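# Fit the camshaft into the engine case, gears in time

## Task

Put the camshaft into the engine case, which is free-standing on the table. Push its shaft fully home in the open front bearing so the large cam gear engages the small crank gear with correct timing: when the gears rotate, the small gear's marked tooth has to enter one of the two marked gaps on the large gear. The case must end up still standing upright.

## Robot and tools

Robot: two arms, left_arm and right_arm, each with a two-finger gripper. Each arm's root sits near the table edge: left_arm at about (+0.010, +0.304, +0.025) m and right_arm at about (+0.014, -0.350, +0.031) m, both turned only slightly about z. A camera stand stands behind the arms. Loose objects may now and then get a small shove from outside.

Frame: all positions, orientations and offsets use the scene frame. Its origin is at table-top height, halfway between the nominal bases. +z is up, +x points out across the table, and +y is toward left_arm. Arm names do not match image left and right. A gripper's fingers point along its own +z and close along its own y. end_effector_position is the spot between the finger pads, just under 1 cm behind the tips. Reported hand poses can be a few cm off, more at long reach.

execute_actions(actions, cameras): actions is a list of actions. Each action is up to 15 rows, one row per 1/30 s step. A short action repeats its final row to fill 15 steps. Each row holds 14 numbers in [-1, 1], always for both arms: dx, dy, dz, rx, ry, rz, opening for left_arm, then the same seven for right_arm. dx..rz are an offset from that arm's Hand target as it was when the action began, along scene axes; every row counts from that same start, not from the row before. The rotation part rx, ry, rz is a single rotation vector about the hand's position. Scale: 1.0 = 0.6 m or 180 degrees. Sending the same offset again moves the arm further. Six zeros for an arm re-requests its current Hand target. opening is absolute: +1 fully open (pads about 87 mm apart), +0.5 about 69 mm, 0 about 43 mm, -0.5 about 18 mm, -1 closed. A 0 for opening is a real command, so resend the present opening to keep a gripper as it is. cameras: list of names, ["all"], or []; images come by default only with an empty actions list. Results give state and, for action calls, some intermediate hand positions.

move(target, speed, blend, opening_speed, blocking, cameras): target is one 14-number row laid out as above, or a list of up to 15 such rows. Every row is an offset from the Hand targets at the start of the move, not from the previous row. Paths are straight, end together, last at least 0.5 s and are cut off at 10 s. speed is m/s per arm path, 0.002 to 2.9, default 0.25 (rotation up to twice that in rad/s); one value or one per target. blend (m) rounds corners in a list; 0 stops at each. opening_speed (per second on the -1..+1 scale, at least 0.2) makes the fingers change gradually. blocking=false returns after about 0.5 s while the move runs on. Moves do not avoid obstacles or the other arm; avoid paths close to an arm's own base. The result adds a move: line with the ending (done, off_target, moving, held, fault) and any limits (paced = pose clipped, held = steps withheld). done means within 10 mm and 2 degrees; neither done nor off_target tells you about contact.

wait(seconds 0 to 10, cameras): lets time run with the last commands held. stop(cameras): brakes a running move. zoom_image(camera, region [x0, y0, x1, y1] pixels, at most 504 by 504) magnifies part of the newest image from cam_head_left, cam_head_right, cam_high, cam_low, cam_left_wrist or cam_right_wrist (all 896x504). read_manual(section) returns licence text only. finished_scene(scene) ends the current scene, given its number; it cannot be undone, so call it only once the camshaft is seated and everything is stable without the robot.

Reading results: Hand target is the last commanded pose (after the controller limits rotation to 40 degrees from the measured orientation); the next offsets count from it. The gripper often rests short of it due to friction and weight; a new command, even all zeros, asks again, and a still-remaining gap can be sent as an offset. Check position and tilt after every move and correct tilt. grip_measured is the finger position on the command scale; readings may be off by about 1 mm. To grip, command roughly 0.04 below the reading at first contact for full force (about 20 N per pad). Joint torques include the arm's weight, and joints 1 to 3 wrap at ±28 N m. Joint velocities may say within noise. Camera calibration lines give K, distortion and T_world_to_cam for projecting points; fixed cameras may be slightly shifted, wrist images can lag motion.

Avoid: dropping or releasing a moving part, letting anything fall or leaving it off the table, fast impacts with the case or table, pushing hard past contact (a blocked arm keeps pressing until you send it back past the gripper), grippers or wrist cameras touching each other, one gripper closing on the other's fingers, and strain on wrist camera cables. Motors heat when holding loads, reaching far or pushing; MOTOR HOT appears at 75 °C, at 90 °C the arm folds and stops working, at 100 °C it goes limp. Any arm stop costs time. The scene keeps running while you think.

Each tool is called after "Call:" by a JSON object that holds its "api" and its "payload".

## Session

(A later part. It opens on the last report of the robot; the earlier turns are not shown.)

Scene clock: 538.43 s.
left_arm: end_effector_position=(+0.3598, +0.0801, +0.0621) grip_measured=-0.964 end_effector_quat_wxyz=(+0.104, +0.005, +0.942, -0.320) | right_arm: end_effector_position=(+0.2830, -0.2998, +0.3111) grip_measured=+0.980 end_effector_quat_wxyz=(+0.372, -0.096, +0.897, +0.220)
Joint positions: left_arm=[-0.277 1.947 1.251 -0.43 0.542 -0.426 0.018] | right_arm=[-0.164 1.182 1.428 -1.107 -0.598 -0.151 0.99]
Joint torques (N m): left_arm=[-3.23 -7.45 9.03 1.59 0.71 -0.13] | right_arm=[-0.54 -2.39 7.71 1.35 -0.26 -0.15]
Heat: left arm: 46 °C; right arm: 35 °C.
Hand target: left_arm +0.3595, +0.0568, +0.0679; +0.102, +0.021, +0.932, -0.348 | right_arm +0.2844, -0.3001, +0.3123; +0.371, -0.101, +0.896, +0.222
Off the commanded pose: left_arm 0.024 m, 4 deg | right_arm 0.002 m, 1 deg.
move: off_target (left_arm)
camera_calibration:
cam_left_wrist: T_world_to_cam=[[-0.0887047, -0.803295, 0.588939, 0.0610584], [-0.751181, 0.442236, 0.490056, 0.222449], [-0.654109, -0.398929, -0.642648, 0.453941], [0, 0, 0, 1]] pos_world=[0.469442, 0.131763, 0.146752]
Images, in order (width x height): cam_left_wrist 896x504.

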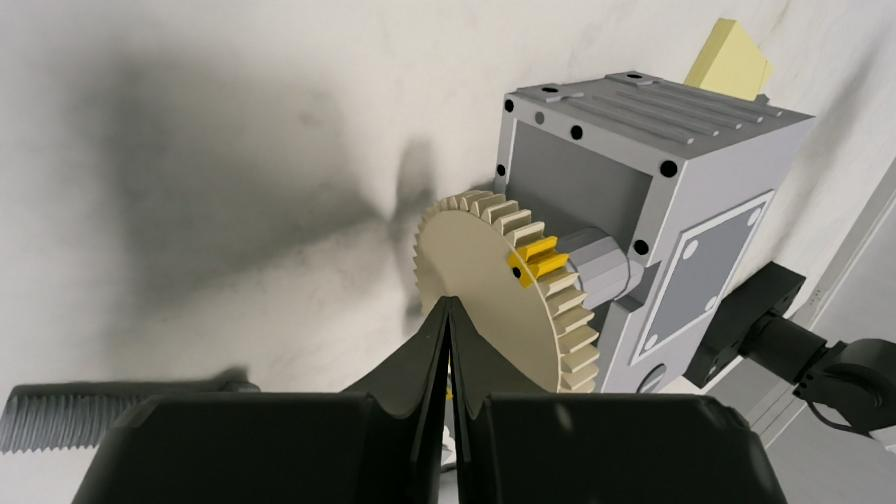

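Call:
{"api": "wait", "payload": {"seconds": 0.1, "cameras": ["cam_head_left","cam_head_right"]}}

Call:
{"api": "zoom_image", "payload": {"camera": "cam_head_left", "region": [300, 180, 440, 290]}}

Call:
{"api": "zoom_image", "payload": {"camera": "cam_head_right", "region": [300, 180, 440, 290]}}

Scene clock: 542.10 s.
left_arm: end_effector_position=(+0.3598, +0.0801, +0.0621) grip_measured=-0.964 end_effector_quat_wxyz=(+0.104, +0.005, +0.942, -0.320) | right_arm: end_effector_position=(+0.2830, -0.2998, +0.3111) grip_measured=+0.980 end_effector_quat_wxyz=(+0.372, -0.096, +0.897, +0.220)
Joint positions: left_arm=[-0.277 1.947 1.251 -0.43 0.542 -0.427 0.018] | right_arm=[-0.164 1.182 1.428 -1.107 -0.598 -0.151 0.99]
Joint torques (N m): left_arm=[-3.21 -7.51 9.01 1.59 0.7 -0.15] | right_arm=[-0.51 -2.4 7.72 1.36 -0.27 -0.16]
Heat: left arm: 45 °C; right arm: 35 °C.
Hand target: left_arm +0.3595, +0.0569, +0.0679; +0.102, +0.021, +0.932, -0.348 | right_arm +0.2844, -0.3001, +0.3123; +0.371, -0.101, +0.896, +0.222
Tool commands: left_gripper/opening=-1.0 right_gripper/opening=+1.0
Off the commanded pose: left_arm 0.024 m, 4 deg | right_arm 0.002 m, 1 deg.
wait: 0.10 s; at rest from the start
Images, in order (width x height): cam_head_left 896x504, cam_head_right 896x504.

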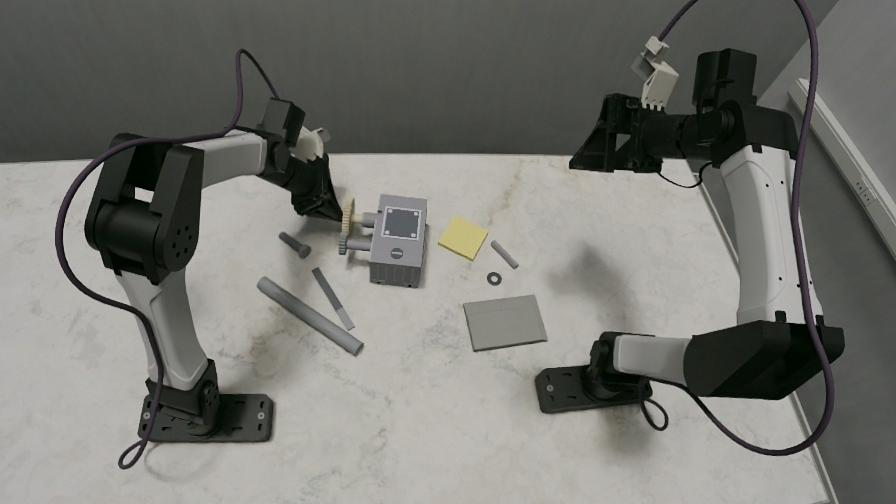

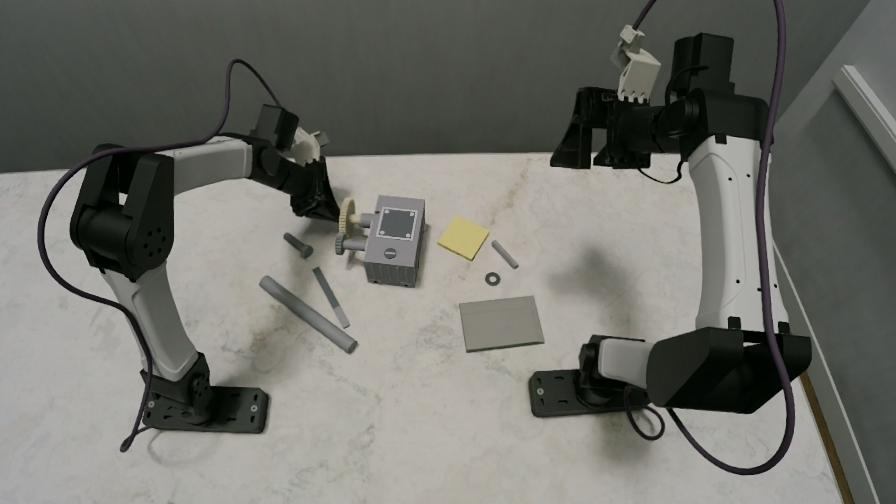

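Scaled by 3.600.

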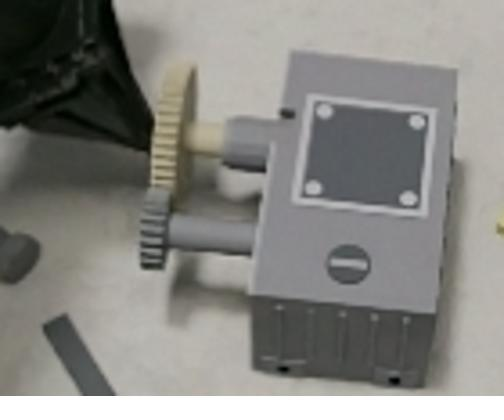

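Scaled by 3.600.

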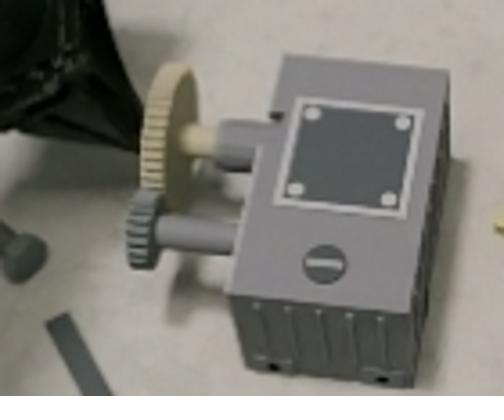

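Call:
{"api": "move", "payload": {"target": [[0,0.06,0.0,0,0,0,-1,0,0,0,0,0,0,1],[0,0.06,0.06,0,0,0,-1,0,0,0,0,0,0,1],[0,0.06,0.16,0.1,0,0.25,-1,0,0,0,0,0,0,1]], "speed": 0.12, "cameras": ["cam_left_wrist","cam_low"]}}

Call:
{"api": "zoom_image", "payload": {"camera": "cam_low", "region": [500, 225, 600, 290]}}

Scene clock: 552.50 s.
left_arm: end_effector_position=(+0.3545, +0.0940, +0.1488) grip_measured=-0.964 end_effector_quat_wxyz=(+0.206, -0.317, +0.916, -0.131) | right_arm: end_effector_position=(+0.2830, -0.2998, +0.3111) grip_measured=+0.980 end_effector_quat_wxyz=(+0.372, -0.096, +0.897, +0.220)
Joint positions: left_arm=[-0.474 1.688 1.371 -0.776 -0.128 -1.143 0.018] | right_arm=[-0.164 1.182 1.428 -1.107 -0.598 -0.151 0.99]
Joint torques (N m): left_arm=[-0.42 -8.4 10.92 1.12 -0.25 0] | right_arm=[-0.49 -2.33 7.64 1.37 -0.25 -0.13]
Heat: left arm: 44 °C; right arm: 35 °C.
Hand target: left_arm +0.3595, +0.0928, +0.1638; +0.222, -0.320, +0.911, -0.137 | right_arm +0.2844, -0.3001, +0.3123; +0.371, -0.101, +0.896, +0.222
Off the commanded pose: left_arm 0.016 m, 2 deg | right_arm 0.002 m, 1 deg.
move: off_target (left_arm)
camera_calibration:
cam_left_wrist: T_world_to_cam=[[0.521876, -0.775515, 0.355278, -0.163531], [-0.80107, -0.302434, 0.516546, 0.253543], [-0.293141, -0.554175, -0.779075, 0.418621], [0, 0, 0, 1]] pos_world=[0.411164, 0.181849, 0.25327]
Images, in order (width x height): cam_low 896x504, cam_left_wrist 896x504.

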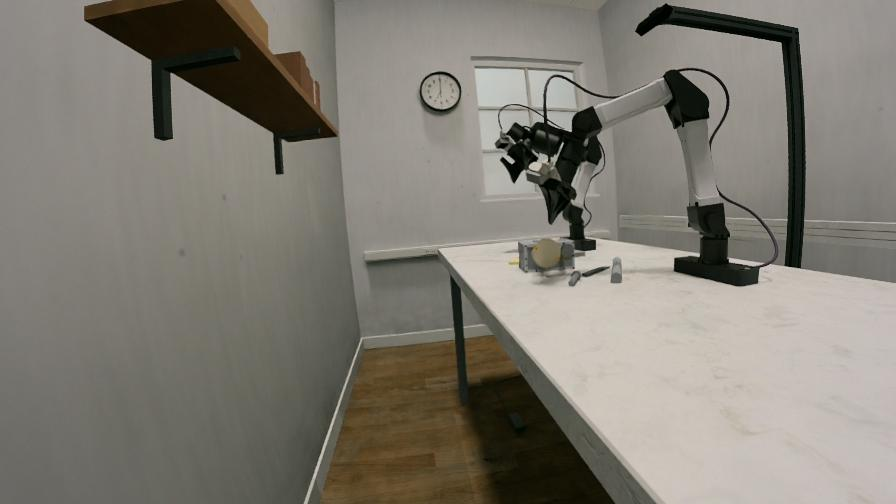

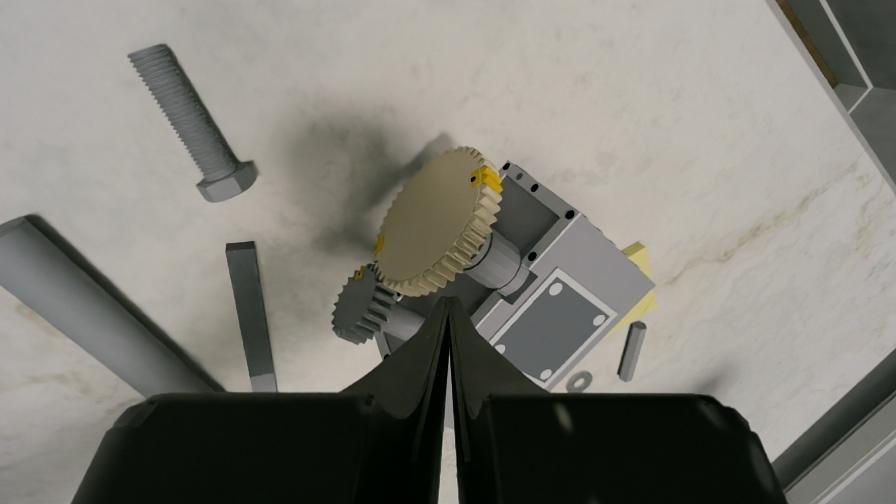

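Scaled by 5.040.

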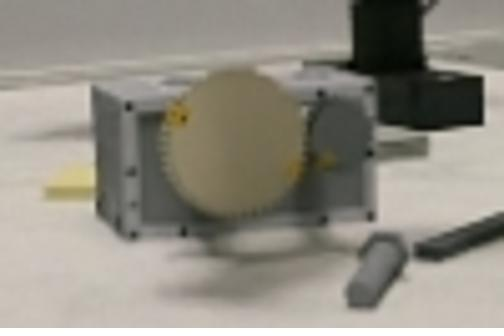

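Call:
{"api": "zoom_image", "payload": {"camera": "cam_left_wrist", "region": [320, 140, 520, 350]}}

Scaled by 2.400.

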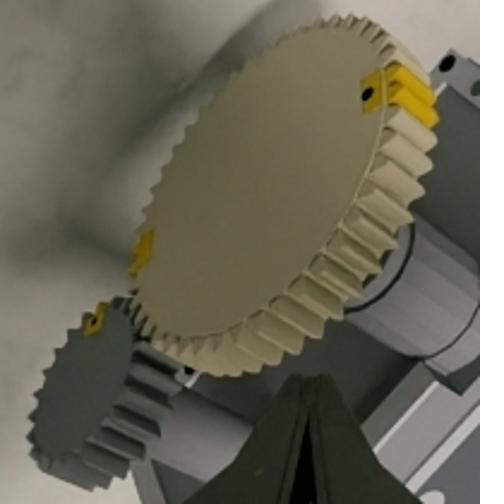

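Call:
{"api": "zoom_image", "payload": {"camera": "cam_left_wrist", "region": [325, 225, 415, 350]}}

Scaled by 4.032.

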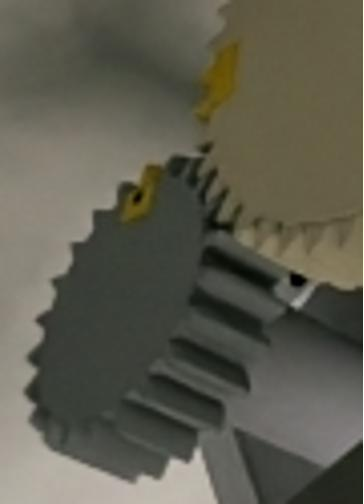

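Call:
{"api": "move", "payload": {"target": [-0.1,0.15,-0.09,0,0,0,-1,0,0,0,0,0,0,1], "speed": 0.2, "cameras": ["cam_left_wrist"]}}

Scene clock: 571.83 s.
left_arm: end_effector_position=(+0.2993, +0.1831, +0.1076) grip_measured=-0.964 end_effector_quat_wxyz=(+0.217, -0.323, +0.912, -0.127) | right_arm: end_effector_position=(+0.2830, -0.2998, +0.3111) grip_measured=+0.980 end_effector_quat_wxyz=(+0.372, -0.096, +0.897, +0.220)
Joint positions: left_arm=[-0.285 1.365 0.892 -0.593 -0.064 -0.983 0.018] | right_arm=[-0.164 1.182 1.428 -1.107 -0.598 -0.151 0.99]
Joint torques (N m): left_arm=[0.76 -6 6.6 1.49 0.06 0.13] | right_arm=[-0.53 -2.39 7.71 1.36 -0.26 -0.15]
Heat: left arm: 42 °C; right arm: 35 °C.
Hand target: left_arm +0.2996, +0.1828, +0.1098; +0.222, -0.320, +0.911, -0.137 | right_arm +0.2844, -0.3001, +0.3123; +0.371, -0.101, +0.896, +0.222
Off the commanded pose: left_arm 0.002 m, 1 deg | right_arm 0.002 m, 1 deg.
move: done
camera_calibration:
cam_left_wrist: T_world_to_cam=[[0.529216, -0.770429, 0.355486, -0.054182], [-0.804869, -0.323225, 0.497707, 0.264574], [-0.268546, -0.549513, -0.79115, 0.41286], [0, 0, 0, 1]] pos_world=[0.352494, 0.270646, 0.214215]
Images, in order (width x height): cam_left_wrist 896x504.

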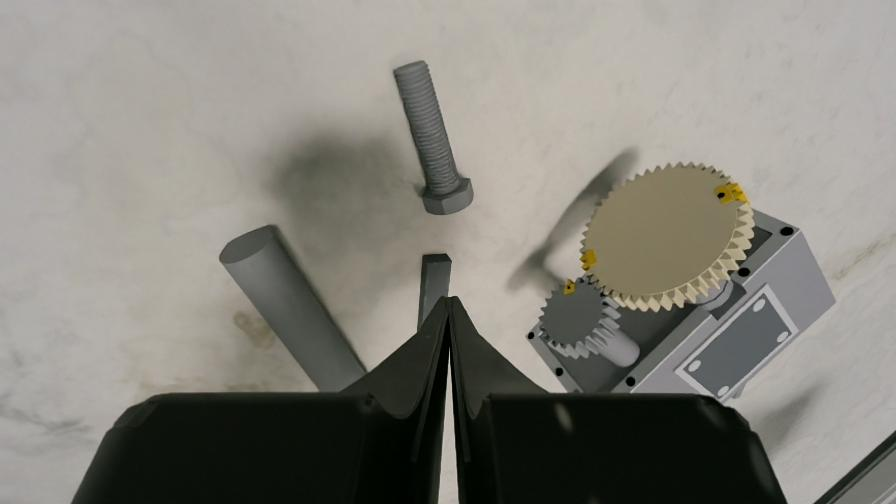

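Call:
{"api": "zoom_image", "payload": {"camera": "cam_left_wrist", "region": [525, 220, 655, 370]}}

Scaled by 3.360.

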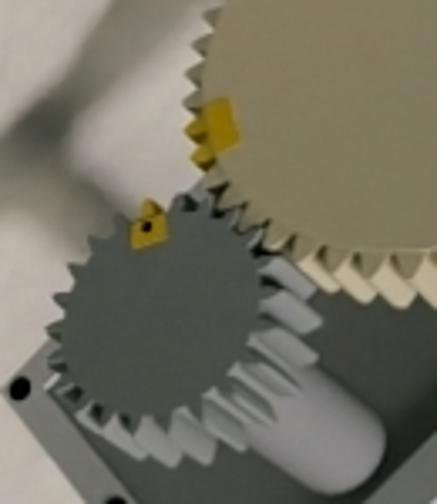

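Call:
{"api": "finished_scene", "payload": {"scene": 2}}

The scene is finished: the task was done.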